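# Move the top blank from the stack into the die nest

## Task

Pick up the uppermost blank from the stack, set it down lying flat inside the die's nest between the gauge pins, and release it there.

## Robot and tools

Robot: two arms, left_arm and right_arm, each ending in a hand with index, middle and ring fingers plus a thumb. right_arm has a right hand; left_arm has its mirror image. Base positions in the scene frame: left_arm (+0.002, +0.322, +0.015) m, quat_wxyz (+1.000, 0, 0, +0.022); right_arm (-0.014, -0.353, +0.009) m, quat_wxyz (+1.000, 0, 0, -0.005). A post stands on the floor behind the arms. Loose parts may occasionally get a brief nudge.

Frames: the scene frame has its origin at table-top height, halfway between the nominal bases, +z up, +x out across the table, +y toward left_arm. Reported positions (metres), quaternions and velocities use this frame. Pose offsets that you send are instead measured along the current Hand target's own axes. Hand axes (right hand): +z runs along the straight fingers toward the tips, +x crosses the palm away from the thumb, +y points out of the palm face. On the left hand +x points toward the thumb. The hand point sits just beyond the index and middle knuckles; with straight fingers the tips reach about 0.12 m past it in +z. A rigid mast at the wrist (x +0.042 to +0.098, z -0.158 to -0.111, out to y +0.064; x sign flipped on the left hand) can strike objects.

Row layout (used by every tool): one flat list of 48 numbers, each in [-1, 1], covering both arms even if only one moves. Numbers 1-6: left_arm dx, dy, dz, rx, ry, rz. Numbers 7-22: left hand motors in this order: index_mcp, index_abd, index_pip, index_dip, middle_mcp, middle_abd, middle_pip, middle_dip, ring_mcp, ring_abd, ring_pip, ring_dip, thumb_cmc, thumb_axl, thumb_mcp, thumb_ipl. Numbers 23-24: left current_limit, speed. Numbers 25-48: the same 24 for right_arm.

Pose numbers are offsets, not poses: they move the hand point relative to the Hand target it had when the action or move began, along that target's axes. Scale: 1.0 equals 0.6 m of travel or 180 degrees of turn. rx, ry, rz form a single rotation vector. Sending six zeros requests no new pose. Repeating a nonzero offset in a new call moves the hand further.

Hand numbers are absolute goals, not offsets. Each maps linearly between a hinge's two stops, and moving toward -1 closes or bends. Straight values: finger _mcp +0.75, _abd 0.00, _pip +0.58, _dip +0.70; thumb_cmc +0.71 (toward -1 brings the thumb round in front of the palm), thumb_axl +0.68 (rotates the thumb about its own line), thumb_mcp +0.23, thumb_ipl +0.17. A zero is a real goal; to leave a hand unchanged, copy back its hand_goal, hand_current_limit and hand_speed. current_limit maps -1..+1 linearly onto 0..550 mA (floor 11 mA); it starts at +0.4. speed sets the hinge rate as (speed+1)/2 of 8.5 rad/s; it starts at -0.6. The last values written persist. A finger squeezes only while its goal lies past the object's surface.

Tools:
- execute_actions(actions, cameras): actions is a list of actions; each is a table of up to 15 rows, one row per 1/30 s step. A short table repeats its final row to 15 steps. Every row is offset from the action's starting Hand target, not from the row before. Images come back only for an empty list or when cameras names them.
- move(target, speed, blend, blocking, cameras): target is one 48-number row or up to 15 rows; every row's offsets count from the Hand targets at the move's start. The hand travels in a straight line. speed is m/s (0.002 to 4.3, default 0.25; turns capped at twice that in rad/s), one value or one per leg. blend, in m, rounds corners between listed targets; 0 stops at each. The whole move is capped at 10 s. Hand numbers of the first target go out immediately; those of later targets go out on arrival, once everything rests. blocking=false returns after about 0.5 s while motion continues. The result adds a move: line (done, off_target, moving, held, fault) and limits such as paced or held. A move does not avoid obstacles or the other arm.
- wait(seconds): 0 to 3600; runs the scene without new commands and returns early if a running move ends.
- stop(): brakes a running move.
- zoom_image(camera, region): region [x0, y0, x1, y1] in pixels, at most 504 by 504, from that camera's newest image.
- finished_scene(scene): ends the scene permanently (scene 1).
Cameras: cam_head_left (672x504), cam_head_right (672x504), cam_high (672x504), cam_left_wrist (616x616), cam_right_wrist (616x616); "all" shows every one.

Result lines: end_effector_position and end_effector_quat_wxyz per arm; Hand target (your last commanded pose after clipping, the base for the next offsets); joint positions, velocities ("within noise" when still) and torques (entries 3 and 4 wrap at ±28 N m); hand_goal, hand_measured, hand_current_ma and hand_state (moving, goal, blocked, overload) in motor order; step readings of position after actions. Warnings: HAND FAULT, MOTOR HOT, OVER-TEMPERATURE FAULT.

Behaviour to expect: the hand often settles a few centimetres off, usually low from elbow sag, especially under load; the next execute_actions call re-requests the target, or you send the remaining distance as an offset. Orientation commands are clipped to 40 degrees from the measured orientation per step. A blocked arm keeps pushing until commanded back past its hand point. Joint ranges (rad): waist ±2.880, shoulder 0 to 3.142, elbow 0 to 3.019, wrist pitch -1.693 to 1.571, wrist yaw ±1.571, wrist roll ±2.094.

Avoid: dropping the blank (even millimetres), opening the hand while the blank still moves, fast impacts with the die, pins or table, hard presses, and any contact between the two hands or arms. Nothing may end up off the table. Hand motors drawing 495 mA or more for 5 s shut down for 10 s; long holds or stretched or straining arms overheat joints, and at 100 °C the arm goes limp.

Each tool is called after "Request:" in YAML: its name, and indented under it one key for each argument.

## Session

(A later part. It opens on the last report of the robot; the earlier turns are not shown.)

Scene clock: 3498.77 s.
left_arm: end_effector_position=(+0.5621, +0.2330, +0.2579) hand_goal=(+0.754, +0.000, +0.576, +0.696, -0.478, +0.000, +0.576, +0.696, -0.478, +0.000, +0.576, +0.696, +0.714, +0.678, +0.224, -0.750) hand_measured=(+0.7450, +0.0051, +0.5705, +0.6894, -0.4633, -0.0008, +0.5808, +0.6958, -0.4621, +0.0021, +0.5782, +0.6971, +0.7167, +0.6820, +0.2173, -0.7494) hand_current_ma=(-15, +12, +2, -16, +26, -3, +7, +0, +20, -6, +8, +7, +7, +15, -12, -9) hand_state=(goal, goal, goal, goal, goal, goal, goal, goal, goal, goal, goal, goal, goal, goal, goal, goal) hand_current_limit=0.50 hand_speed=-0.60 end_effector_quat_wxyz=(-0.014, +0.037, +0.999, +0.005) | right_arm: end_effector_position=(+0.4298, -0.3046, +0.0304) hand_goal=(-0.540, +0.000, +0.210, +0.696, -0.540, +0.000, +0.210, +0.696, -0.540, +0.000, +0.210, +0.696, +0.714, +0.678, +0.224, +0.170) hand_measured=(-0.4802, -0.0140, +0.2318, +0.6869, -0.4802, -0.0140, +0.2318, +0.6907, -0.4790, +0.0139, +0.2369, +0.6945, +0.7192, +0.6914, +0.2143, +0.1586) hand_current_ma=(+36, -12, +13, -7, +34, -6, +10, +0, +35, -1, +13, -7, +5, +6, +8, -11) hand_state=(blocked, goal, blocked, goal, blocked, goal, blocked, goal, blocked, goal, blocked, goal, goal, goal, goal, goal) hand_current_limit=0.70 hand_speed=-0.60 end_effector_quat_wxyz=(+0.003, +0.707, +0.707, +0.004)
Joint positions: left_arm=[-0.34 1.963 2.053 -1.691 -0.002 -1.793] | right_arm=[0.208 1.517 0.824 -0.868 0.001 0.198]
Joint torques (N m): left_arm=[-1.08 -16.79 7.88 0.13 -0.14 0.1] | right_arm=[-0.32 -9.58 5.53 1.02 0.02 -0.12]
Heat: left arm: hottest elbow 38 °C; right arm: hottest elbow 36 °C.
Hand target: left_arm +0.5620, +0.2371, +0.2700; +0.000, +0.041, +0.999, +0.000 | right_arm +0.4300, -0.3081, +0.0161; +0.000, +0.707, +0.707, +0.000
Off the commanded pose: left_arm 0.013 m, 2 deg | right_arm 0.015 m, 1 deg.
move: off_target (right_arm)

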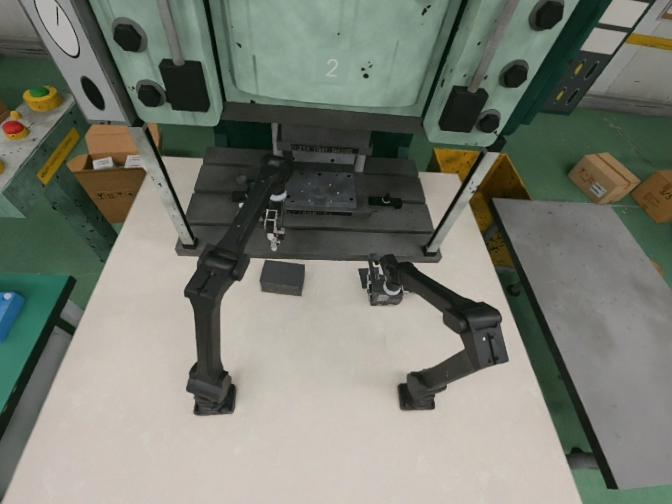

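Request:
move:
  target: [0,0,0,0,0,0,0.754,0,0.576,0.696,-0.479,0,0.576,0.696,-0.479,0,0.576,0.696,0.714,0.678,0.2247,-0.751,0.5,-0.6,0,0.1,0,0,0,0,-0.54,0,0.21,0.696,-0.54,0,0.21,0.696,-0.54,0,0.21,0.696,0.714,0.678,0.2247,0.17,0.7,-0.6]
  speed: [0.03]
  cameras: ["cam_head_left","cam_high","cam_right_wrist"]

Request:
zoom_image:
  camera: "cam_head_left"
  region: [330, 235, 430, 305]

Request:
zoom_image:
  camera: "cam_high"
  region: [150, 270, 270, 350]

Request:
zoom_image:
  camera: "cam_right_wrist"
  region: [150, 60, 500, 360]

Scene clock: 3511.03 s.
left_arm: end_effector_position=(+0.5621, +0.2330, +0.2579) hand_goal=(+0.754, +0.000, +0.576, +0.696, -0.478, +0.000, +0.576, +0.696, -0.478, +0.000, +0.576, +0.696, +0.714, +0.678, +0.224, -0.750) hand_measured=(+0.7438, +0.0051, +0.5693, +0.6894, -0.4621, -0.0008, +0.5808, +0.6958, -0.4621, +0.0007, +0.5782, +0.6971, +0.7167, +0.6820, +0.2173, -0.7485) hand_current_ma=(-17, +6, +2, -14, +18, -8, +10, +1, +18, -6, +11, +6, +6, +15, -12, -6) hand_state=(goal, goal, goal, goal, goal, goal, goal, goal, goal, goal, goal, goal, goal, goal, goal, goal) hand_current_limit=0.50 hand_speed=-0.60 end_effector_quat_wxyz=(-0.014, +0.037, +0.999, +0.005) | right_arm: end_effector_position=(+0.4686, -0.3049, +0.0299) hand_goal=(-0.540, +0.000, +0.210, +0.696, -0.540, +0.000, +0.210, +0.696, -0.540, +0.000, +0.210, +0.696, +0.714, +0.678, +0.224, +0.170) hand_measured=(-0.4887, -0.0140, +0.2318, +0.6856, -0.4899, -0.0154, +0.2318, +0.6907, -0.4887, +0.0139, +0.2369, +0.6932, +0.7205, +0.6925, +0.2133, +0.1586) hand_current_ma=(+37, -11, +13, -9, +30, -4, +10, -5, +28, +2, +21, -6, +9, +7, -3, -9) hand_state=(blocked, goal, blocked, goal, blocked, goal, blocked, goal, blocked, goal, blocked, goal, goal, goal, goal, goal) hand_current_limit=0.70 hand_speed=-0.60 end_effector_quat_wxyz=(-0.001, +0.709, +0.705, -0.001)
Joint positions: left_arm=[-0.34 1.963 2.053 -1.691 -0.002 -1.793] | right_arm=[0.189 1.612 0.942 -0.903 0 0.185]
Joint torques (N m): left_arm=[-0.85 -16.56 7.97 -0.05 -0.13 0.08] | right_arm=[-0.56 -8.35 9.2 0.98 0.1 -0.28]
Heat: left arm: hottest elbow 38 °C; right arm: hottest elbow 36 °C.
Hand target: left_arm +0.5620, +0.2371, +0.2700; +0.000, +0.041, +0.999, +0.000 | right_arm +0.4900, -0.3079, +0.0161; +0.000, +0.707, +0.708, +0.000
Off the commanded pose: left_arm 0.013 m, 2 deg | right_arm 0.026 m, 0 deg.
move: off_target (right_arm)

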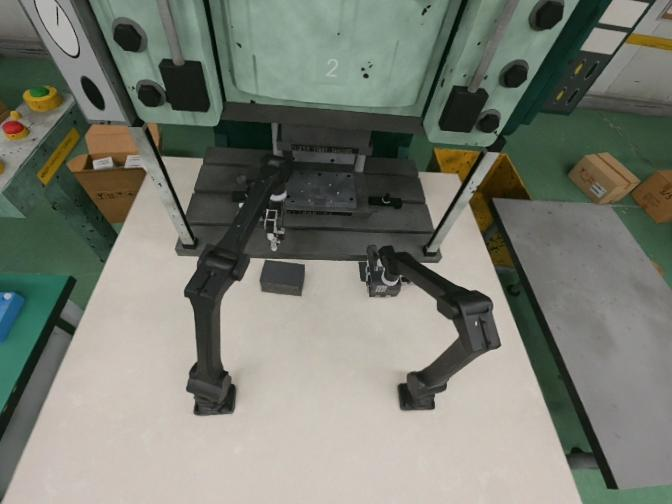

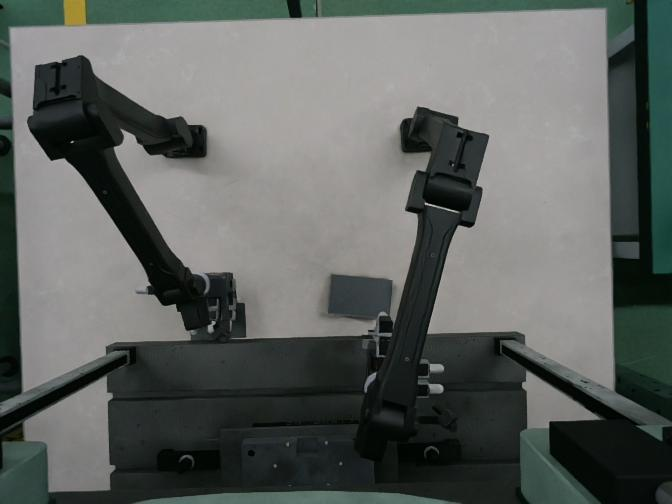

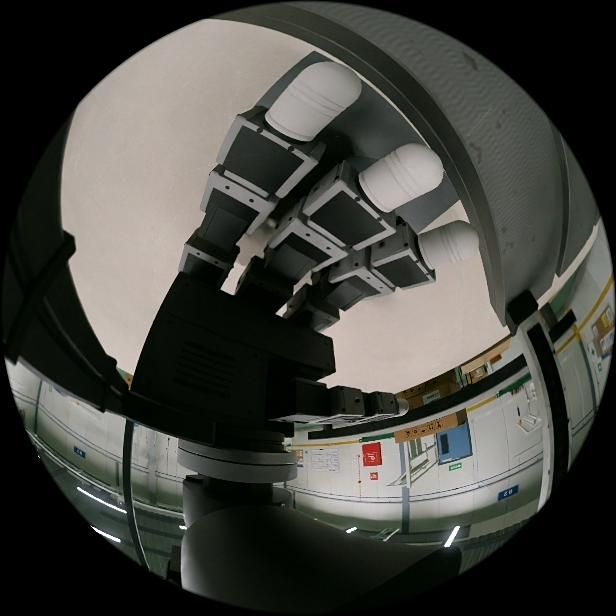

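Scaled by 5.040 from the camera's image (finer frame: 960x720).

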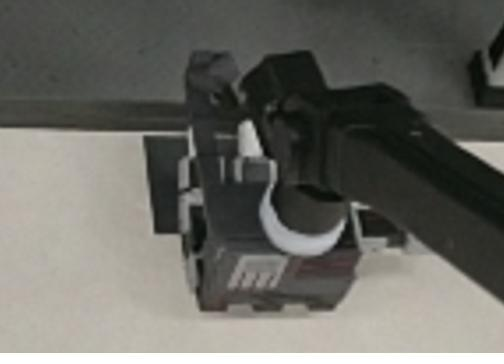

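Scaled by 4.200 from the camera's image (finer frame: 960x720).

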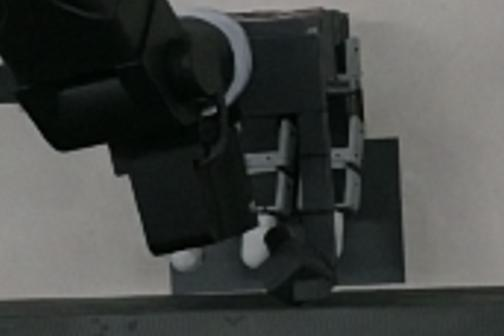

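Scaled by 1.440 from the camera's image (finer frame: 880x880).

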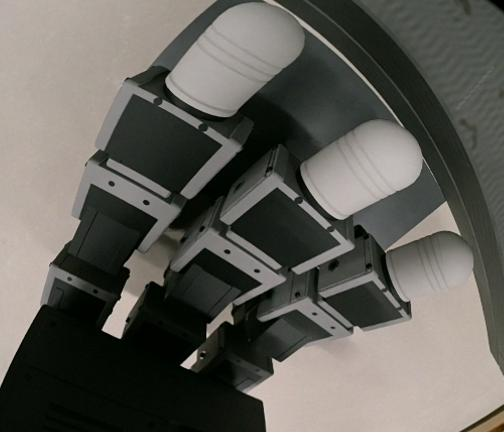

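Request:
move:
  target: [0,0,0,0,0,0,0.754,0,0.576,0.696,-0.479,0,0.576,0.696,-0.479,0,0.576,0.696,0.714,0.678,0.2247,-0.751,0.5,-0.6,0,0.02,-0.075,0,0,0,-0.54,0,0.21,0.696,-0.54,0,0.21,0.696,-0.54,0,0.21,0.696,0.714,0.678,0.2247,0.17,0.7,-0.6]
  speed: [0.03]
  cameras: ["cam_head_left","cam_high","cam_right_wrist"]

Request:
zoom_image:
  camera: "cam_head_left"
  region: [330, 235, 430, 305]

Request:
zoom_image:
  camera: "cam_high"
  region: [150, 270, 270, 350]

Request:
zoom_image:
  camera: "cam_right_wrist"
  region: [150, 60, 500, 360]

Scene clock: 3528.20 s.
left_arm: end_effector_position=(+0.5621, +0.2330, +0.2579) hand_goal=(+0.754, +0.000, +0.576, +0.696, -0.478, +0.000, +0.576, +0.696, -0.478, +0.000, +0.576, +0.696, +0.714, +0.678, +0.224, -0.750) hand_measured=(+0.7450, +0.0051, +0.5693, +0.6894, -0.4621, -0.0008, +0.5808, +0.6958, -0.4621, +0.0007, +0.5782, +0.6971, +0.7167, +0.6830, +0.2183, -0.7485) hand_current_ma=(-19, +7, +5, -14, +21, -6, +10, +2, +22, -2, +6, +0, +12, +11, -10, -14) hand_state=(goal, goal, goal, goal, goal, goal, goal, goal, goal, goal, goal, goal, goal, goal, goal, goal) hand_current_limit=0.50 hand_speed=-0.60 end_effector_quat_wxyz=(-0.014, +0.037, +0.999, +0.005) | right_arm: end_effector_position=(+0.4882, -0.3054, +0.0497) hand_goal=(-0.540, +0.000, +0.210, +0.696, -0.540, +0.000, +0.210, +0.696, -0.540, +0.000, +0.210, +0.696, +0.714, +0.678, +0.224, +0.170) hand_measured=(-0.4368, -0.0140, +0.2305, +0.6881, -0.4863, -0.0154, +0.2318, +0.6894, -0.5044, +0.0139, +0.2369, +0.6932, +0.7205, +0.6914, +0.2143, +0.1576) hand_current_ma=(+65, -6, +11, -11, +33, -7, +8, +1, +14, +10, +16, -3, +16, +0, -3, -15) hand_state=(blocked, goal, blocked, goal, blocked, goal, blocked, goal, blocked, goal, blocked, goal, goal, goal, goal, goal) hand_current_limit=0.70 hand_speed=-0.60 end_effector_quat_wxyz=(-0.006, +0.707, +0.707, -0.007)
Joint positions: left_arm=[-0.34 1.963 2.053 -1.691 -0.002 -1.793] | right_arm=[0.178 1.629 1.032 -0.993 -0.002 0.168]
Joint torques (N m): left_arm=[-1.08 -17.03 7.98 -0.03 -0.1 0.09] | right_arm=[0.38 -14.04 9.22 -0.49 0.16 -0.12]
Heat: left arm: hottest elbow 38 °C; right arm: hottest elbow 37 °C.
Hand target: left_arm +0.5620, +0.2371, +0.2700; +0.000, +0.041, +0.999, +0.000 | right_arm +0.5019, -0.3079, +0.0611; +0.000, +0.707, +0.708, +0.000
Off the commanded pose: left_arm 0.013 m, 2 deg | right_arm 0.018 m, 1 deg.
move: off_target (right_arm)

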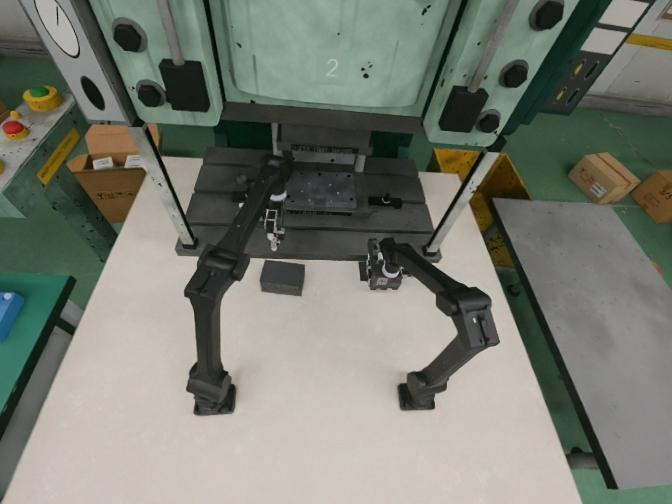

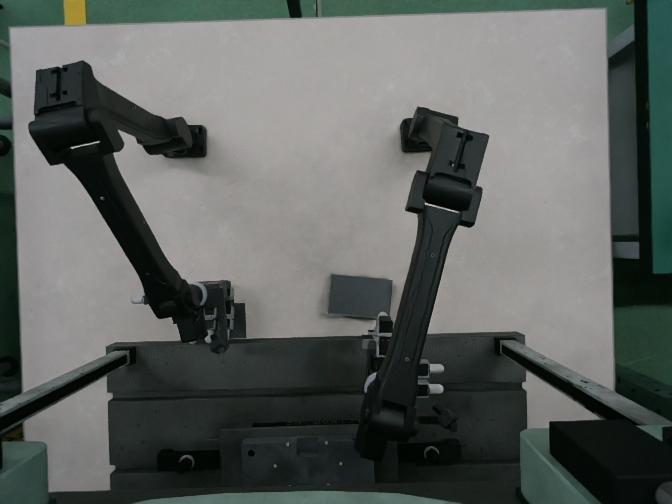

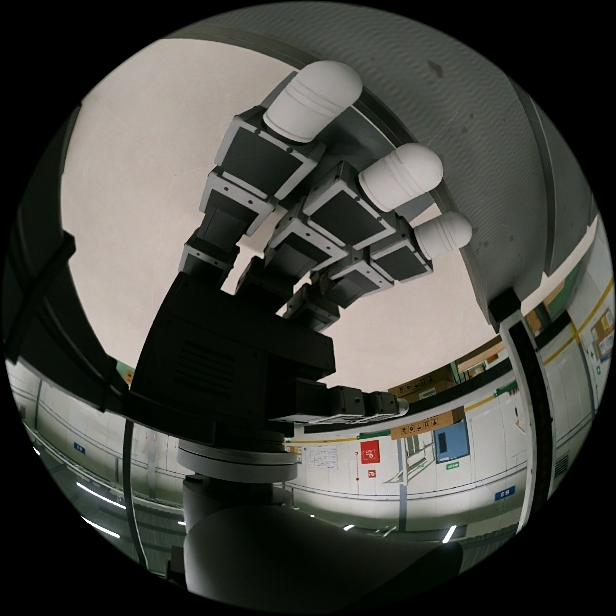

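Scaled by 5.040 from the camera's image (finer frame: 960x720).

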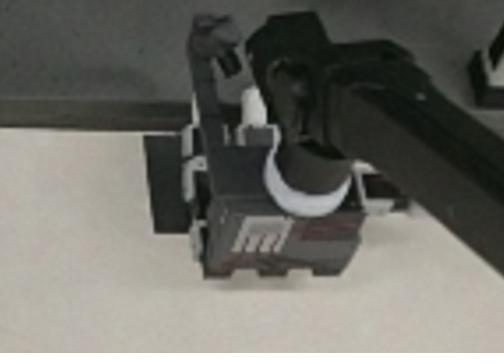

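Scaled by 4.200 from the camera's image (finer frame: 960x720).

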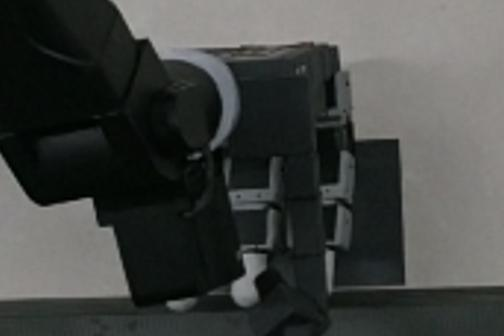

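Scaled by 1.440 from the camera's image (finer frame: 880x880).

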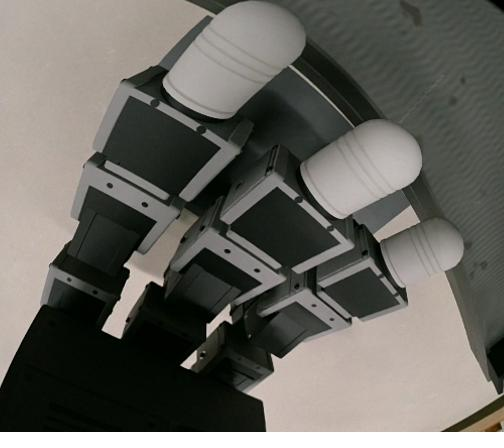

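Request:
move:
  target:
    - [0,0,0,0,0,0,0.754,0,0.576,0.696,-0.479,0,0.576,0.696,-0.479,0,0.576,0.696,0.714,0.678,0.2247,-0.751,0.5,-0.6,0,-0.133,-0.01,0,0,0,-0.54,0,0.21,0.696,-0.54,0,0.21,0.696,-0.54,0,0.21,0.696,0.714,0.678,0.2247,0.17,0.7,-0.6]
    - [0,0,0,0,0,0,0.754,0,0.576,0.696,-0.479,0,0.576,0.696,-0.479,0,0.576,0.696,0.714,0.678,0.2247,-0.751,0.5,-0.6,0,-0.133,0.0683,0,0,0,-0.54,0,0.21,0.696,-0.54,0,0.21,0.696,-0.54,0,0.21,0.696,0.714,0.678,0.2247,0.17,0.7,-0.6]
    - [0,0,0,0,0,0,0.754,0,0.576,0.696,-0.479,0,0.576,0.696,-0.479,0,0.576,0.696,0.714,0.678,0.2247,-0.751,0.5,-0.6,0,0.005,0.0683,0,0,0,-0.54,0,0.21,0.696,-0.54,0,0.21,0.696,-0.54,0,0.21,0.696,0.714,0.678,0.2247,0.17,0.7,-0.6]
  speed: [0.06,0.03,0.03]
  cameras: ["cam_high","cam_right_wrist"]

Request:
zoom_image:
  camera: "cam_high"
  region: [150, 270, 270, 350]

Request:
zoom_image:
  camera: "cam_right_wrist"
  region: [150, 60, 500, 360]

Scene clock: 3628.10 s.
left_arm: end_effector_position=(+0.5621, +0.2330, +0.2579) hand_goal=(+0.754, +0.000, +0.576, +0.696, -0.478, +0.000, +0.576, +0.696, -0.478, +0.000, +0.576, +0.696, +0.714, +0.678, +0.224, -0.750) hand_measured=(+0.7450, +0.0065, +0.5693, +0.6894, -0.4633, -0.0008, +0.5808, +0.6958, -0.4621, +0.0021, +0.5782, +0.6971, +0.7167, +0.6820, +0.2173, -0.7485) hand_current_ma=(-19, +5, +3, -16, +25, -8, +9, +4, +20, -4, +10, +2, +10, +14, -14, -10) hand_state=(goal, goal, goal, goal, goal, goal, goal, goal, goal, goal, goal, goal, goal, goal, goal, goal) hand_current_limit=0.50 hand_speed=-0.60 end_effector_quat_wxyz=(-0.014, +0.037, +0.999, +0.005) | right_arm: end_effector_position=(+0.4692, -0.3053, +0.0277) hand_goal=(-0.540, +0.000, +0.210, +0.696, -0.540, +0.000, +0.210, +0.696, -0.540, +0.000, +0.210, +0.696, +0.714, +0.678, +0.224, +0.170) hand_measured=(-0.5188, -0.0140, +0.2305, +0.6881, -0.5188, -0.0140, +0.2318, +0.6894, -0.5188, +0.0139, +0.2369, +0.6945, +0.7192, +0.6914, +0.2133, +0.1576) hand_current_ma=(+16, -8, +11, -13, +12, -1, +8, +2, +9, +4, +15, -9, +12, +0, -5, -13) hand_state=(blocked, goal, blocked, goal, blocked, goal, blocked, goal, blocked, goal, blocked, goal, goal, goal, goal, goal) hand_current_limit=0.70 hand_speed=-0.60 end_effector_quat_wxyz=(-0.012, +0.709, +0.705, -0.014)
Joint positions: left_arm=[-0.34 1.963 2.053 -1.691 -0.002 -1.793] | right_arm=[0.186 1.632 0.969 -0.945 -0.004 0.181]
Joint torques (N m): left_arm=[-0.91 -16.97 7.84 -0.01 -0.11 0.1] | right_arm=[-1.08 -8.41 10.47 1.57 0.3 -0.29]
Heat: left arm: hottest elbow 38 °C; right arm: hottest elbow 39 °C.
Hand target: left_arm +0.5620, +0.2371, +0.2700; +0.000, +0.041, +0.999, +0.000 | right_arm +0.5050, -0.3080, +0.0201; +0.000, +0.707, +0.707, +0.000
Off the commanded pose: left_arm 0.013 m, 2 deg | right_arm 0.037 m, 2 deg.
move: off_target (right_arm)

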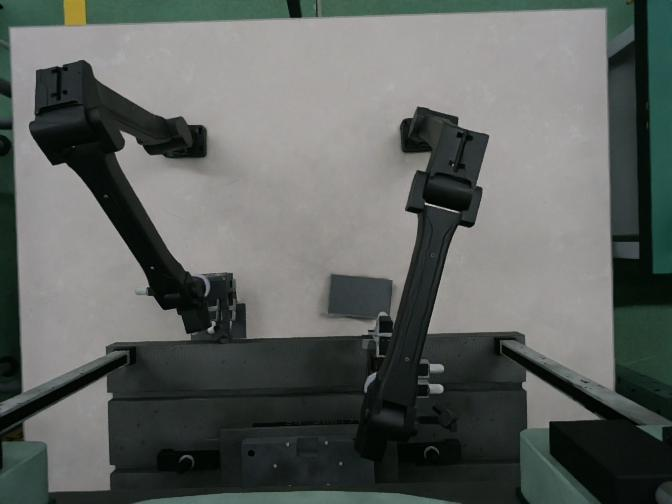

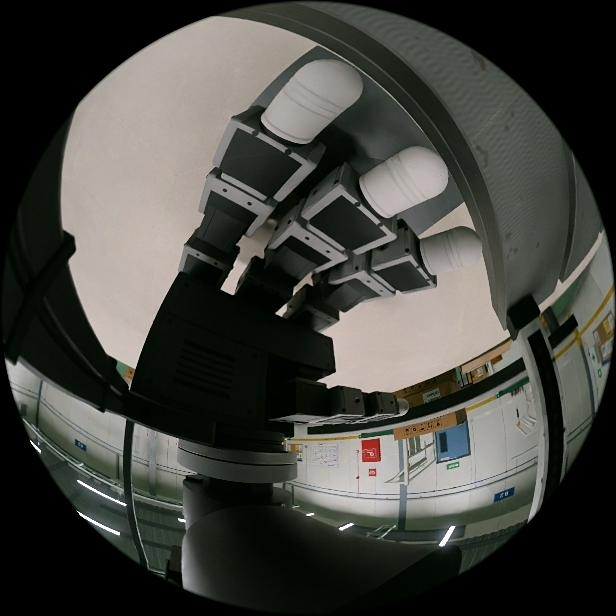

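Scaled by 4.200 from the camera's image (finer frame: 960x720).

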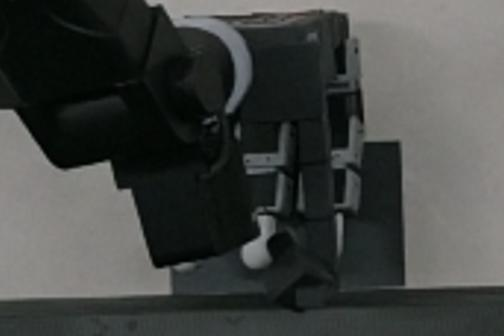

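Scaled by 1.440 from the camera's image (finer frame: 880x880).

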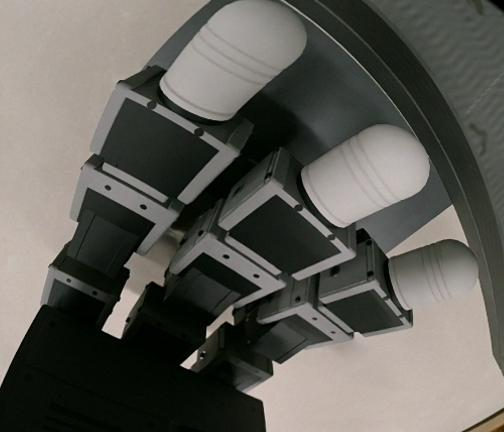

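Request:
move:
  target:
    - [0,0,0,0,0,0,0.754,0,0.576,0.696,-0.479,0,0.576,0.696,-0.479,0,0.576,0.696,0.714,0.678,0.2247,-0.751,0.5,-0.6,0,-0.11,0,0,0,0,-0.54,0,0.21,0.696,-0.54,0,0.21,0.696,-0.54,0,0.21,0.696,0.714,0.678,0.2247,0.17,0.7,-0.6]
    - [0,0,0,0,0,0,0.754,0,0.576,0.696,-0.479,0,0.576,0.696,-0.479,0,0.576,0.696,0.714,0.678,0.2247,-0.751,0.5,-0.6,0,-0.11,-0.07,0,0,0,-0.54,0,0.21,0.696,-0.54,0,0.21,0.696,-0.54,0,0.21,0.696,0.714,0.678,0.2247,0.17,0.7,-0.6]
    - [0,0,0,0,0,0,0.754,0,0.576,0.696,-0.479,0,0.576,0.696,-0.479,0,0.576,0.696,0.714,0.678,0.2247,-0.751,0.5,-0.6,0,-0.11,-0.023,0,0,0,-0.54,0,0.21,0.696,-0.54,0,0.21,0.696,-0.54,0,0.21,0.696,0.714,0.678,0.2247,0.17,0.7,-0.6]
    - [0,0,0,0,0,0,0.754,0,0.576,0.696,-0.479,0,0.576,0.696,-0.479,0,0.576,0.696,0.714,0.678,0.2247,-0.751,0.5,-0.6,0,0.01,-0.023,0,0,0,-0.54,0,0.21,0.696,-0.54,0,0.21,0.696,-0.54,0,0.21,0.696,0.714,0.678,0.2247,0.17,0.7,-0.6]
  speed: [0.05,0.05,0.03,0.03]
  cameras: ["cam_high","cam_right_wrist"]

Request:
zoom_image:
  camera: "cam_high"
  region: [150, 270, 270, 350]

Scene clock: 3650.83 s.
left_arm: end_effector_position=(+0.5621, +0.2330, +0.2579) hand_goal=(+0.754, +0.000, +0.576, +0.696, -0.478, +0.000, +0.576, +0.696, -0.478, +0.000, +0.576, +0.696, +0.714, +0.678, +0.224, -0.750) hand_measured=(+0.7450, +0.0065, +0.5693, +0.6894, -0.4633, -0.0008, +0.5821, +0.6971, -0.4621, +0.0007, +0.5782, +0.6971, +0.7167, +0.6830, +0.2173, -0.7485) hand_current_ma=(-18, +10, +8, -14, +19, -8, +6, -1, +18, -3, +7, +6, +10, +14, -12, -10) hand_state=(goal, goal, goal, goal, goal, goal, goal, goal, goal, goal, goal, goal, goal, goal, goal, goal) hand_current_limit=0.50 hand_speed=-0.60 end_effector_quat_wxyz=(-0.014, +0.037, +0.999, +0.005) | right_arm: end_effector_position=(+0.4708, -0.3058, +0.0292) hand_goal=(-0.540, +0.000, +0.210, +0.696, -0.540, +0.000, +0.210, +0.696, -0.540, +0.000, +0.210, +0.696, +0.714, +0.678, +0.224, +0.170) hand_measured=(-0.5044, -0.0140, +0.2318, +0.6869, -0.5092, -0.0154, +0.2318, +0.6894, -0.5128, +0.0139, +0.2369, +0.6932, +0.7192, +0.6925, +0.2143, +0.1586) hand_current_ma=(+27, -6, +16, -13, +20, -5, +8, +2, +10, +4, +13, -2, +7, +7, -1, +0) hand_state=(blocked, goal, blocked, goal, blocked, goal, blocked, goal, blocked, goal, blocked, goal, goal, goal, goal, goal) hand_current_limit=0.70 hand_speed=-0.60 end_effector_quat_wxyz=(-0.018, +0.709, +0.705, -0.023)
Joint positions: left_arm=[-0.34 1.963 2.053 -1.691 -0.002 -1.793] | right_arm=[0.185 1.642 0.992 -0.979 -0.003 0.18]
Joint torques (N m): left_arm=[-0.97 -16.79 7.9 -0.02 -0.11 0.04] | right_arm=[-1.03 -10.52 11.17 1.11 0.27 -0.27]
Heat: left arm: hottest elbow 38 °C; right arm: hottest elbow 40 °C.
Hand target: left_arm +0.5620, +0.2371, +0.2700; +0.000, +0.041, +0.999, +0.000 | right_arm +0.5110, -0.3078, +0.0339; +0.000, +0.707, +0.708, +0.000
Off the commanded pose: left_arm 0.013 m, 2 deg | right_arm 0.041 m, 3 deg.
move: off_target (right_arm)

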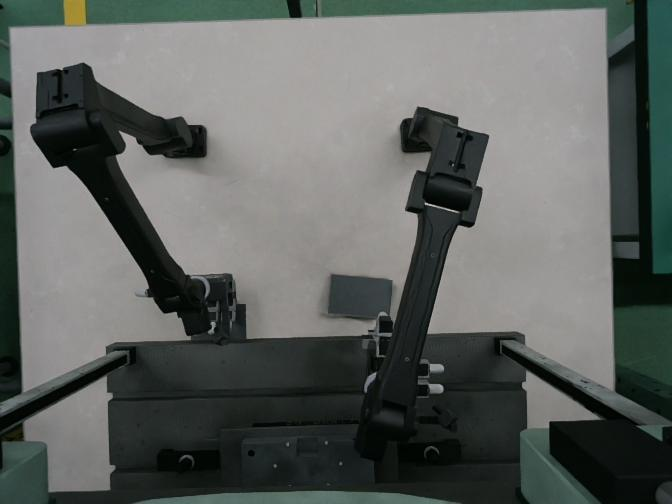

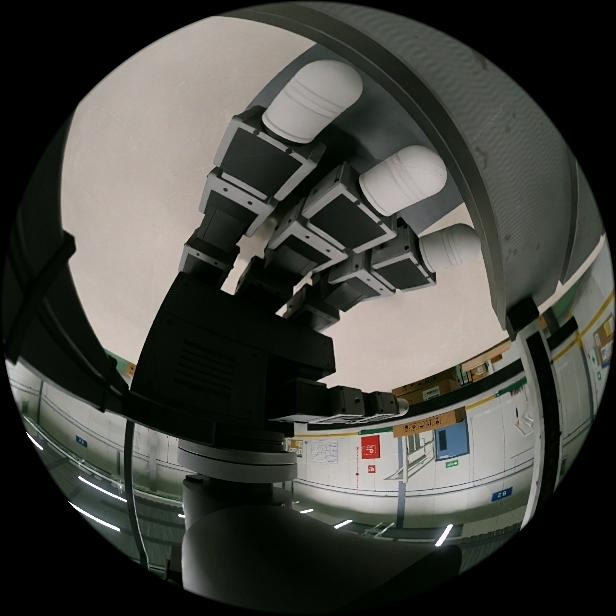

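Scaled by 4.200 from the camera's image (finer frame: 960x720).

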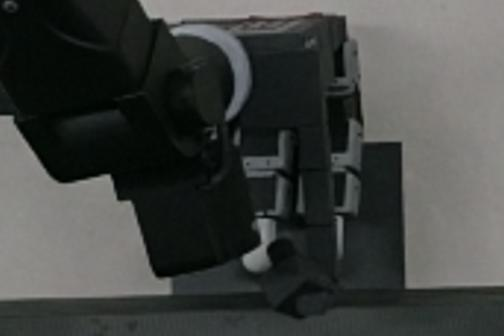

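Request:
move:
  target: [0,0,0,0,0,0,0.754,0,0.576,0.696,-0.479,0,0.576,0.696,-0.479,0,0.576,0.696,0.714,0.678,0.2247,-0.751,0.5,-0.6,0,0,0,0,0,0,-0.75,0,0.21,0.696,-0.75,0,0.21,0.696,-0.75,0,0.21,0.696,0.714,0.678,0.2247,0.17,0.8,-0.93]
  speed: [0.03]
  cameras: ["cam_high","cam_right_wrist","cam_head_left"]

Request:
zoom_image:
  camera: "cam_high"
  region: [150, 270, 270, 350]

Request:
zoom_image:
  camera: "cam_head_left"
  region: [330, 235, 430, 305]

Scene clock: 3661.57 s.
left_arm: end_effector_position=(+0.5621, +0.2330, +0.2579) hand_goal=(+0.754, +0.000, +0.576, +0.696, -0.478, +0.000, +0.576, +0.696, -0.478, +0.000, +0.576, +0.696, +0.714, +0.678, +0.224, -0.750) hand_measured=(+0.7450, +0.0051, +0.5693, +0.6894, -0.4633, -0.0008, +0.5808, +0.6958, -0.4621, +0.0021, +0.5782, +0.6971, +0.7167, +0.6820, +0.2183, -0.7494) hand_current_ma=(-17, +12, +3, -15, +20, -8, +9, -3, +16, -3, +6, +1, +10, +12, -12, -11) hand_state=(goal, goal, goal, goal, goal, goal, goal, goal, goal, goal, goal, goal, goal, goal, goal, goal) hand_current_limit=0.50 hand_speed=-0.60 end_effector_quat_wxyz=(-0.014, +0.037, +0.999, +0.005) | right_arm: end_effector_position=(+0.4693, -0.3059, +0.0264) hand_goal=(-0.750, +0.000, +0.210, +0.696, -0.750, +0.000, +0.210, +0.696, -0.750, +0.000, +0.210, +0.696, +0.714, +0.678, +0.224, +0.170) hand_measured=(-0.5441, -0.0125, +0.2331, +0.6881, -0.6454, -0.0140, +0.2331, +0.6894, -0.6430, +0.0139, +0.2357, +0.6932, +0.7192, +0.6914, +0.2133, +0.1586) hand_current_ma=(+154, -1, +21, -20, +66, -5, +14, +0, +71, +5, +20, -8, +8, +4, -1, -8) hand_state=(blocked, goal, blocked, goal, blocked, goal, blocked, goal, blocked, goal, blocked, goal, goal, goal, goal, goal) hand_current_limit=0.80 hand_speed=-0.93 end_effector_quat_wxyz=(-0.021, +0.709, +0.704, -0.026)
Joint positions: left_arm=[-0.34 1.963 2.053 -1.691 -0.002 -1.793] | right_arm=[0.185 1.647 0.992 -0.982 -0.005 0.181]
Joint torques (N m): left_arm=[-1.03 -16.79 8.05 0.02 -0.12 0.09] | right_arm=[-0.97 -10.99 11.11 1.25 0.34 -0.3]
Heat: left arm: hottest elbow 38 °C; right arm: hottest elbow 42 °C.
Hand target: left_arm +0.5620, +0.2371, +0.2700; +0.000, +0.041, +0.999, +0.000 | right_arm +0.5111, -0.3079, +0.0340; +0.000, +0.707, +0.708, +0.000
Off the commanded pose: left_arm 0.013 m, 2 deg | right_arm 0.042 m, 4 deg.
move: done
Images, in order (width x height): cam_head_left 672x504, cam_high 672x504, cam_right_wrist 616x616.

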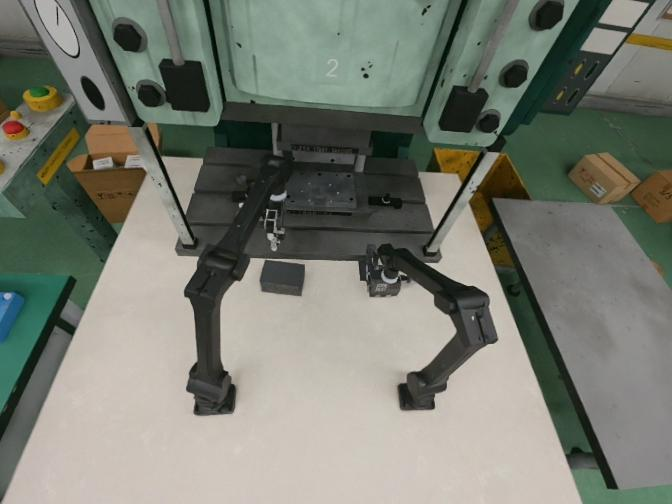

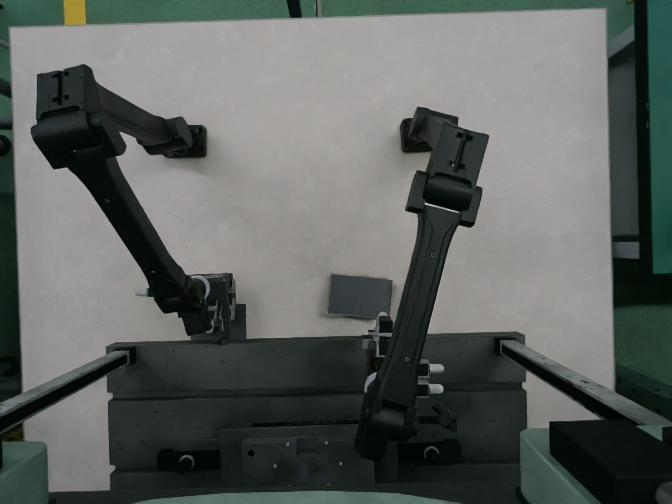

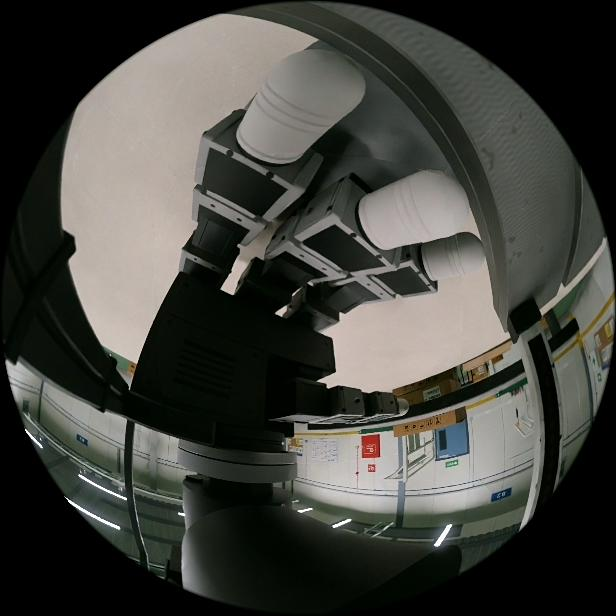

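Scaled by 4.200 from the camera's image (finer frame: 960x720).

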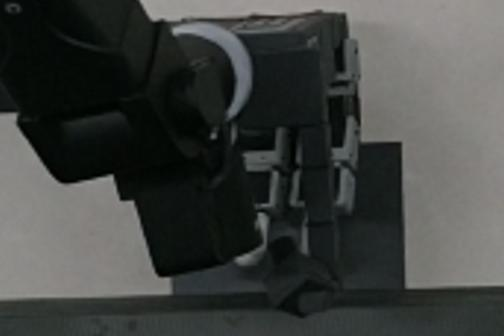

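Scaled by 5.040 from the camera's image (finer frame: 960x720).

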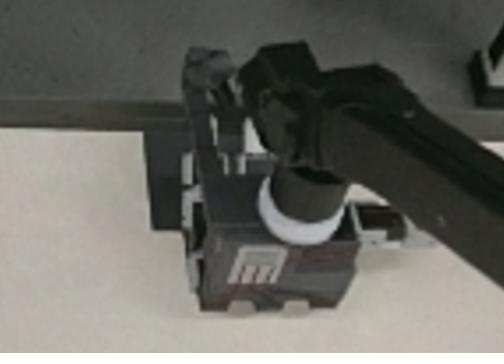

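Request:
zoom_image:
  camera: "cam_right_wrist"
  region: [150, 20, 500, 320]

Request:
zoom_image:
  camera: "cam_high"
  region: [180, 260, 270, 350]

Scaled by 1.440 from the camera's image (finer frame: 880x880).

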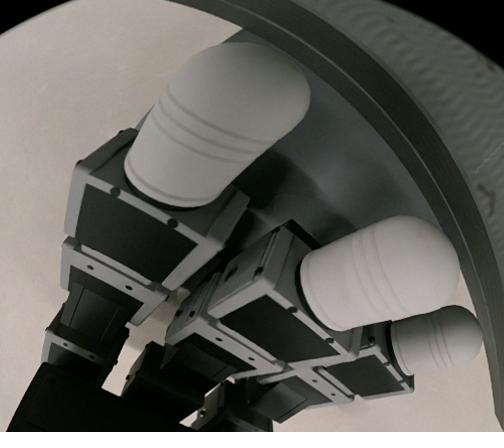

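Scaled by 5.600 from the camera's image (finer frame: 960x720).

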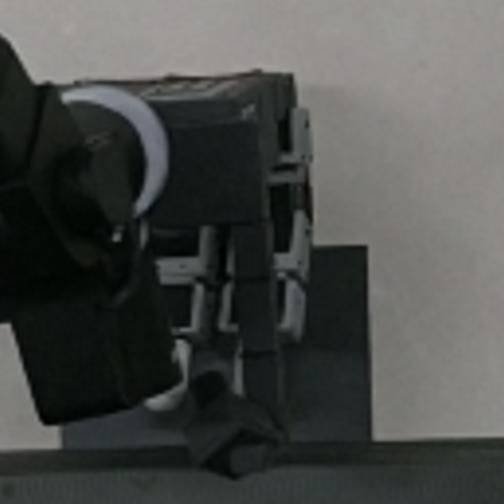

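Request:
move:
  target: [0,0,0,0,0,0,0.754,0,0.576,0.696,-0.479,0,0.576,0.696,-0.479,0,0.576,0.696,0.714,0.678,0.2247,-0.751,0.5,-0.6,0,0,0,0,0,0,-0.9,0,0.21,0.696,-0.75,0,0.21,0.696,-0.75,0,0.21,0.696,0.714,0.678,0.2247,0.17,0.7,-0.93]
  speed: [0.03]
  cameras: ["cam_high","cam_right_wrist","cam_head_left"]

Request:
zoom_image:
  camera: "cam_right_wrist"
  region: [150, 20, 500, 320]

Scene clock: 3678.93 s.
left_arm: end_effector_position=(+0.5621, +0.2330, +0.2579) hand_goal=(+0.754, +0.000, +0.576, +0.696, -0.478, +0.000, +0.576, +0.696, -0.478, +0.000, +0.576, +0.696, +0.714, +0.678, +0.224, -0.750) hand_measured=(+0.7438, +0.0051, +0.5693, +0.6894, -0.4633, -0.0008, +0.5821, +0.6958, -0.4609, +0.0021, +0.5782, +0.6971, +0.7167, +0.6830, +0.2183, -0.7485) hand_current_ma=(-19, +8, +3, -22, +26, -7, +8, +3, +18, -7, +11, +1, +8, +12, -13, -11) hand_state=(goal, goal, goal, goal, goal, goal, goal, goal, goal, goal, goal, goal, goal, goal, goal, goal) hand_current_limit=0.50 hand_speed=-0.60 end_effector_quat_wxyz=(-0.014, +0.037, +0.999, +0.005) | right_arm: end_effector_position=(+0.4693, -0.3060, +0.0262) hand_goal=(-0.900, +0.000, +0.210, +0.696, -0.750, +0.000, +0.210, +0.696, -0.750, +0.000, +0.210, +0.696, +0.714, +0.678, +0.224, +0.170) hand_measured=(-0.5441, -0.0140, +0.2305, +0.6881, -0.6442, -0.0140, +0.2331, +0.6894, -0.6430, +0.0124, +0.2357, +0.6945, +0.7192, +0.6914, +0.2133, +0.1576) hand_current_ma=(+272, -15, +13, -7, +69, -9, +4, -1, +60, +4, +19, -9, +7, +8, -6, -3) hand_state=(moving, goal, blocked, goal, blocked, goal, blocked, goal, blocked, goal, blocked, goal, goal, goal, goal, goal) hand_current_limit=0.70 hand_speed=-0.93 end_effector_quat_wxyz=(-0.021, +0.709, +0.704, -0.026)
Joint positions: left_arm=[-0.34 1.963 2.053 -1.691 -0.002 -1.793] | right_arm=[0.185 1.648 0.992 -0.982 -0.005 0.181]
Joint torques (N m): left_arm=[-0.62 -16.32 8.02 -0.01 -0.12 0.09] | right_arm=[-1.2 -11.11 11.11 1.21 0.35 -0.26]
Heat: left arm: hottest elbow 38 °C; right arm: hottest elbow 44 °C.
Hand target: left_arm +0.5620, +0.2371, +0.2700; +0.000, +0.041, +0.999, +0.000 | right_arm +0.5110, -0.3079, +0.0339; +0.000, +0.707, +0.708, +0.000
Off the commanded pose: left_arm 0.013 m, 2 deg | right_arm 0.043 m, 4 deg.
move: done
Images, in order (width x height): cam_head_left 672x504, cam_high 672x504, cam_right_wrist 616x616.

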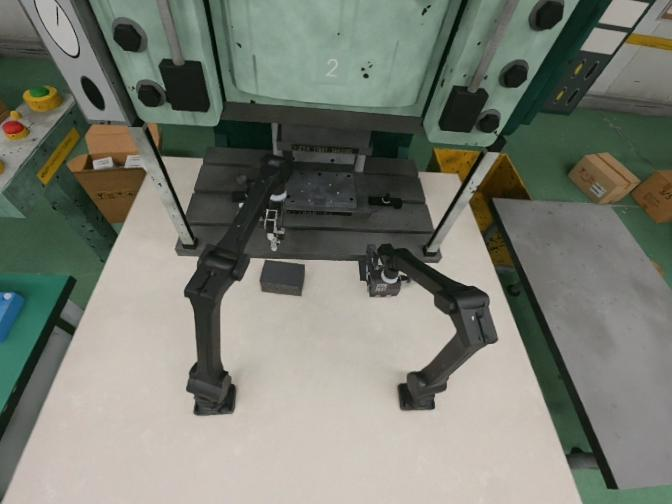

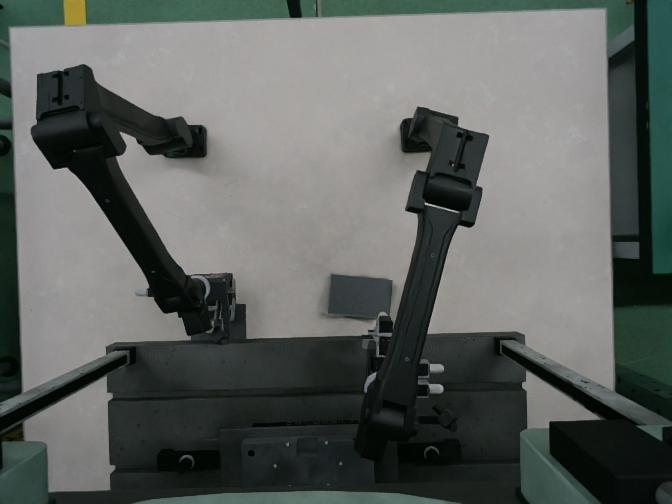

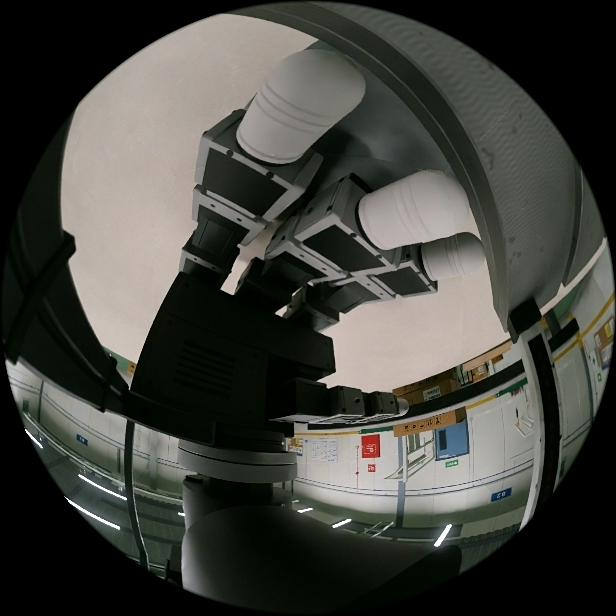

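Scaled by 1.440 from the camera's image (finer frame: 880x880).

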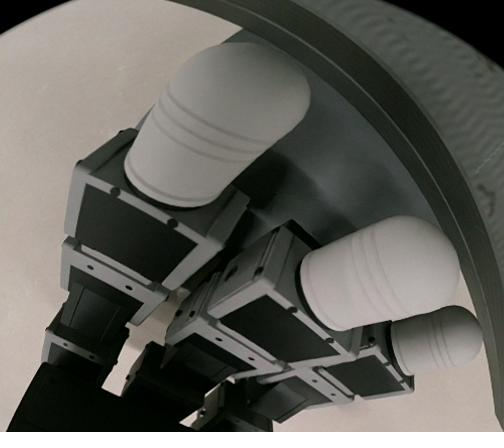

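Request:
execute_actions:
  actions: []
  cameras: ["cam_left_wrist"]

Scene clock: 3696.37 s.
left_arm: end_effector_position=(+0.5621, +0.2330, +0.2579) hand_goal=(+0.754, +0.000, +0.576, +0.696, -0.478, +0.000, +0.576, +0.696, -0.478, +0.000, +0.576, +0.696, +0.714, +0.678, +0.224, -0.750) hand_measured=(+0.7438, +0.0065, +0.5693, +0.6894, -0.4633, -0.0008, +0.5808, +0.6958, -0.4609, +0.0007, +0.5782, +0.6971, +0.7167, +0.6820, +0.2173, -0.7485) hand_current_ma=(-16, +6, +0, -16, +17, -10, +10, +2, +23, -6, +4, +4, +5, +9, -10, -6) hand_state=(goal, goal, goal, goal, goal, goal, goal, goal, goal, goal, goal, goal, goal, goal, goal, goal) hand_current_limit=0.50 hand_speed=-0.60 end_effector_quat_wxyz=(-0.014, +0.037, +0.999, +0.005) | right_arm: end_effector_position=(+0.4692, -0.3060, +0.0262) hand_goal=(-0.900, +0.000, +0.210, +0.696, -0.750, +0.000, +0.210, +0.696, -0.750, +0.000, +0.210, +0.696, +0.714, +0.678, +0.224, +0.170) hand_measured=(-0.5441, -0.0140, +0.2305, +0.6881, -0.6442, -0.0154, +0.2318, +0.6894, -0.6430, +0.0139, +0.2369, +0.6945, +0.7180, +0.6914, +0.2133, +0.1586) hand_current_ma=(+302, -12, +19, -9, +68, -7, +1, +6, +70, +8, +14, -7, +9, +3, -3, -13) hand_state=(blocked, goal, blocked, goal, blocked, goal, blocked, goal, blocked, goal, blocked, goal, goal, goal, goal, goal) hand_current_limit=0.70 hand_speed=-0.93 end_effector_quat_wxyz=(-0.021, +0.709, +0.704, -0.026)
Joint positions: left_arm=[-0.34 1.963 2.053 -1.691 -0.002 -1.793] | right_arm=[0.185 1.648 0.992 -0.983 -0.005 0.181]
Joint velocities: within noise
Joint torques (N m): left_arm=[-0.85 -16.73 7.95 0.05 -0.12 0.09] | right_arm=[-0.73 -10.99 11.04 1.31 0.35 -0.29]
Heat: left arm: hottest elbow 38 °C; right arm: hottest elbow 45 °C.
Hand target: left_arm +0.5620, +0.2371, +0.2700; +0.000, +0.041, +0.999, +0.000 | right_arm +0.5111, -0.3079, +0.0339; +0.000, +0.707, +0.708, +0.000
Off the commanded pose: left_arm 0.013 m, 2 deg | right_arm 0.043 m, 4 deg.
Images, in order (width x height): cam_left_wrist 616x616.

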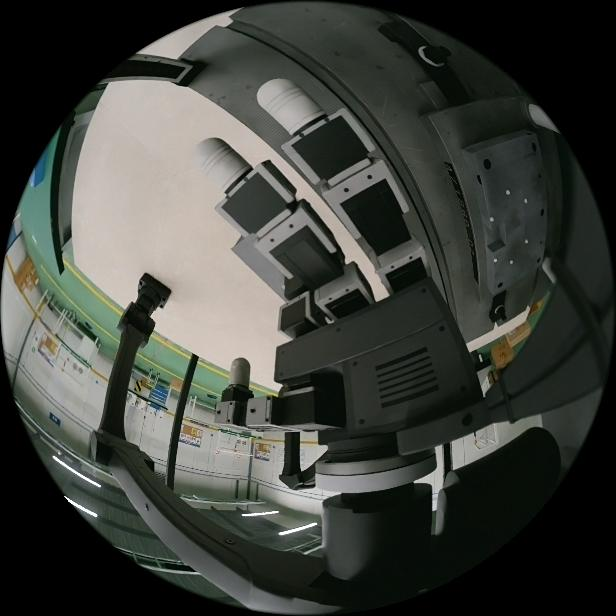

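Request:
move:
  target:
    - [0.1742,-0.1598,-0.05,0,0,0.32,-0.479,0,0.576,0.696,-0.479,0,0.576,0.696,-0.479,0,0.576,0.696,0.714,0.678,0.2247,-0.751,0.5,-0.6,0,0,0,0,0,0,-0.65,0,0.21,0.696,-0.75,0,0.21,0.696,-0.75,0,0.21,0.696,0.714,0.678,0.2247,0.17,0.7,-0.6]
    - [0.1577,-0.3592,-0.0167,0,0,0.65,-0.479,0,0.576,0.696,-0.479,0,0.576,0.696,-0.479,0,0.576,0.696,0.714,0.678,0.2247,-0.751,0.5,-0.6,0,0,0,0,0,0,-0.65,0,0.21,0.696,-0.75,0,0.21,0.696,-0.75,0,0.21,0.696,0.714,0.678,0.2247,0.17,0.7,-0.6]
    - [0.1095,-0.539,0.1167,0,0,0.974,-0.479,0,0.576,0.696,-0.479,0,0.576,0.696,-0.479,0,0.576,0.696,0.714,0.678,0.2247,-0.751,0.5,-0.6,0,0,0,0,0,0,-0.65,0,0.21,0.696,-0.75,0,0.21,0.696,-0.75,0,0.21,0.696,0.714,0.678,0.2247,0.17,0.7,-0.6]
  speed: [0.25]
  blend: 0.03
  cameras: ["cam_high","cam_left_wrist","cam_head_left"]

speed must be one number or one for each of the 3 targets, got a list of 1; nothing of the call was run

Request:
move:
  target:
    - [0.1742,-0.1598,-0.05,0,0,0.32,-0.479,0,0.576,0.696,-0.479,0,0.576,0.696,-0.479,0,0.576,0.696,0.714,0.678,0.2247,-0.751,0.5,-0.6,0,0,0,0,0,0,-0.65,0,0.21,0.696,-0.75,0,0.21,0.696,-0.75,0,0.21,0.696,0.714,0.678,0.2247,0.17,0.7,-0.6]
    - [0.1577,-0.3592,-0.0167,0,0,0.65,-0.479,0,0.576,0.696,-0.479,0,0.576,0.696,-0.479,0,0.576,0.696,0.714,0.678,0.2247,-0.751,0.5,-0.6,0,0,0,0,0,0,-0.65,0,0.21,0.696,-0.75,0,0.21,0.696,-0.75,0,0.21,0.696,0.714,0.678,0.2247,0.17,0.7,-0.6]
    - [0.1095,-0.539,0.1167,0,0,0.974,-0.479,0,0.576,0.696,-0.479,0,0.576,0.696,-0.479,0,0.576,0.696,0.714,0.678,0.2247,-0.751,0.5,-0.6,0,0,0,0,0,0,-0.65,0,0.21,0.696,-0.75,0,0.21,0.696,-0.75,0,0.21,0.696,0.714,0.678,0.2247,0.17,0.7,-0.6]
  speed: 0.25
  blend: 0.03
  cameras: ["cam_high","cam_left_wrist","cam_head_left"]

Scene clock: 3742.83 s.
left_arm: end_effector_position=(+0.4516, -0.0665, +0.1746) hand_goal=(-0.478, +0.000, +0.576, +0.696, -0.478, +0.000, +0.576, +0.696, -0.478, +0.000, +0.576, +0.696, +0.714, +0.678, +0.224, -0.750) hand_measured=(-0.4428, +0.0065, +0.5770, +0.6932, -0.4621, +0.0036, +0.5808, +0.6958, -0.4621, +0.0095, +0.5782, +0.6971, +0.7129, +0.6777, +0.2173, -0.7494) hand_current_ma=(+32, +6, +7, -10, +20, -4, +6, -2, +20, +0, +5, +6, +3, +16, -10, -3) hand_state=(blocked, goal, goal, goal, goal, goal, goal, goal, goal, goal, goal, goal, goal, goal, goal, goal) hand_current_limit=0.50 hand_speed=-0.60 end_effector_quat_wxyz=(-0.020, +0.999, +0.007, -0.025) | right_arm: end_effector_position=(+0.4692, -0.3060, +0.0262) hand_goal=(-0.650, +0.000, +0.210, +0.696, -0.750, +0.000, +0.210, +0.696, -0.750, +0.000, +0.210, +0.696, +0.714, +0.678, +0.224, +0.170) hand_measured=(-0.5429, -0.0140, +0.2305, +0.6881, -0.6442, -0.0154, +0.2331, +0.6894, -0.6430, +0.0124, +0.2382, +0.6932, +0.7192, +0.6914, +0.2133, +0.1586) hand_current_ma=(+72, -14, +18, -8, +65, -8, +5, +0, +61, +2, +22, +0, +6, -1, +2, -6) hand_state=(blocked, goal, blocked, goal, blocked, goal, blocked, goal, blocked, goal, blocked, goal, goal, goal, goal, goal) hand_current_limit=0.70 hand_speed=-0.60 end_effector_quat_wxyz=(-0.021, +0.709, +0.704, -0.026)
Joint positions: left_arm=[-0.665 1.773 1.571 -1.432 -0.003 0.937] | right_arm=[0.185 1.648 0.992 -0.983 -0.005 0.181]
Joint torques (N m): left_arm=[-1.32 -12.45 13.05 0.06 0.31 0.08] | right_arm=[-1.2 -10.64 11.12 1.14 0.33 -0.29]
Heat: left arm: hottest elbow 38 °C; right arm: hottest elbow 47 °C.
Hand target: left_arm +0.4701, -0.0798, +0.1997; +0.000, +1.000, +0.000, +0.000 | right_arm +0.5111, -0.3079, +0.0339; +0.000, +0.707, +0.708, +0.000
Off the commanded pose: left_arm 0.034 m, 4 deg | right_arm 0.043 m, 4 deg.
move: off_target (left_arm); blend cut to 0 m at target 1
Images, in order (width x height): cam_head_left 672x504, cam_high 672x504, cam_left_wrist 616x616.

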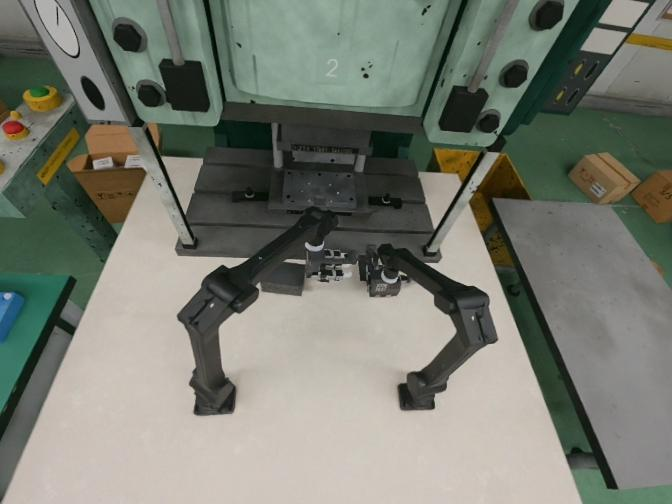

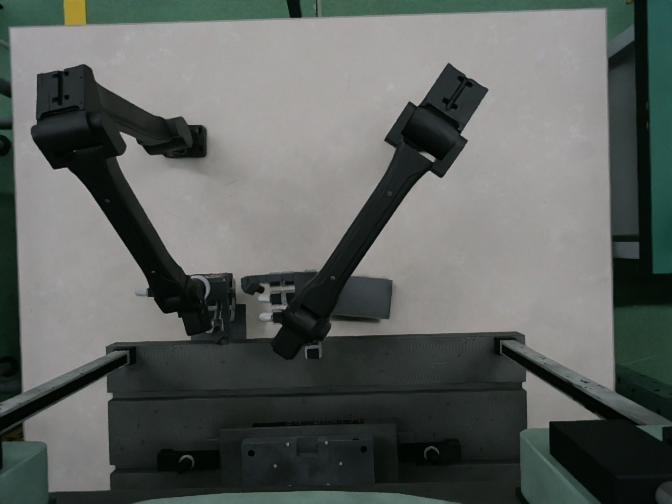

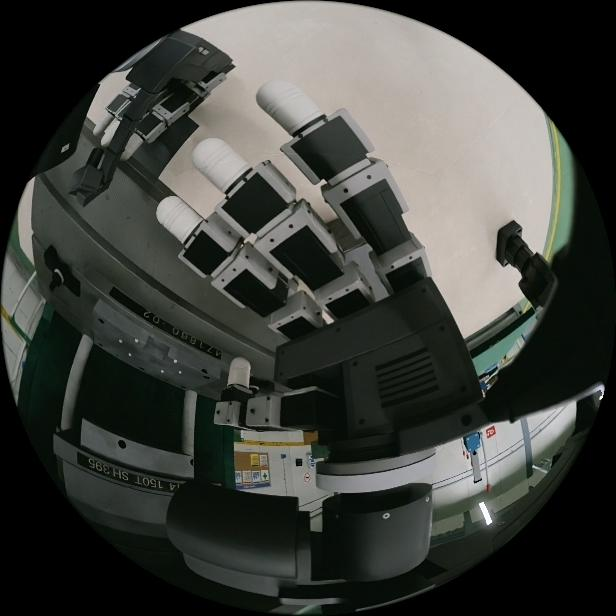

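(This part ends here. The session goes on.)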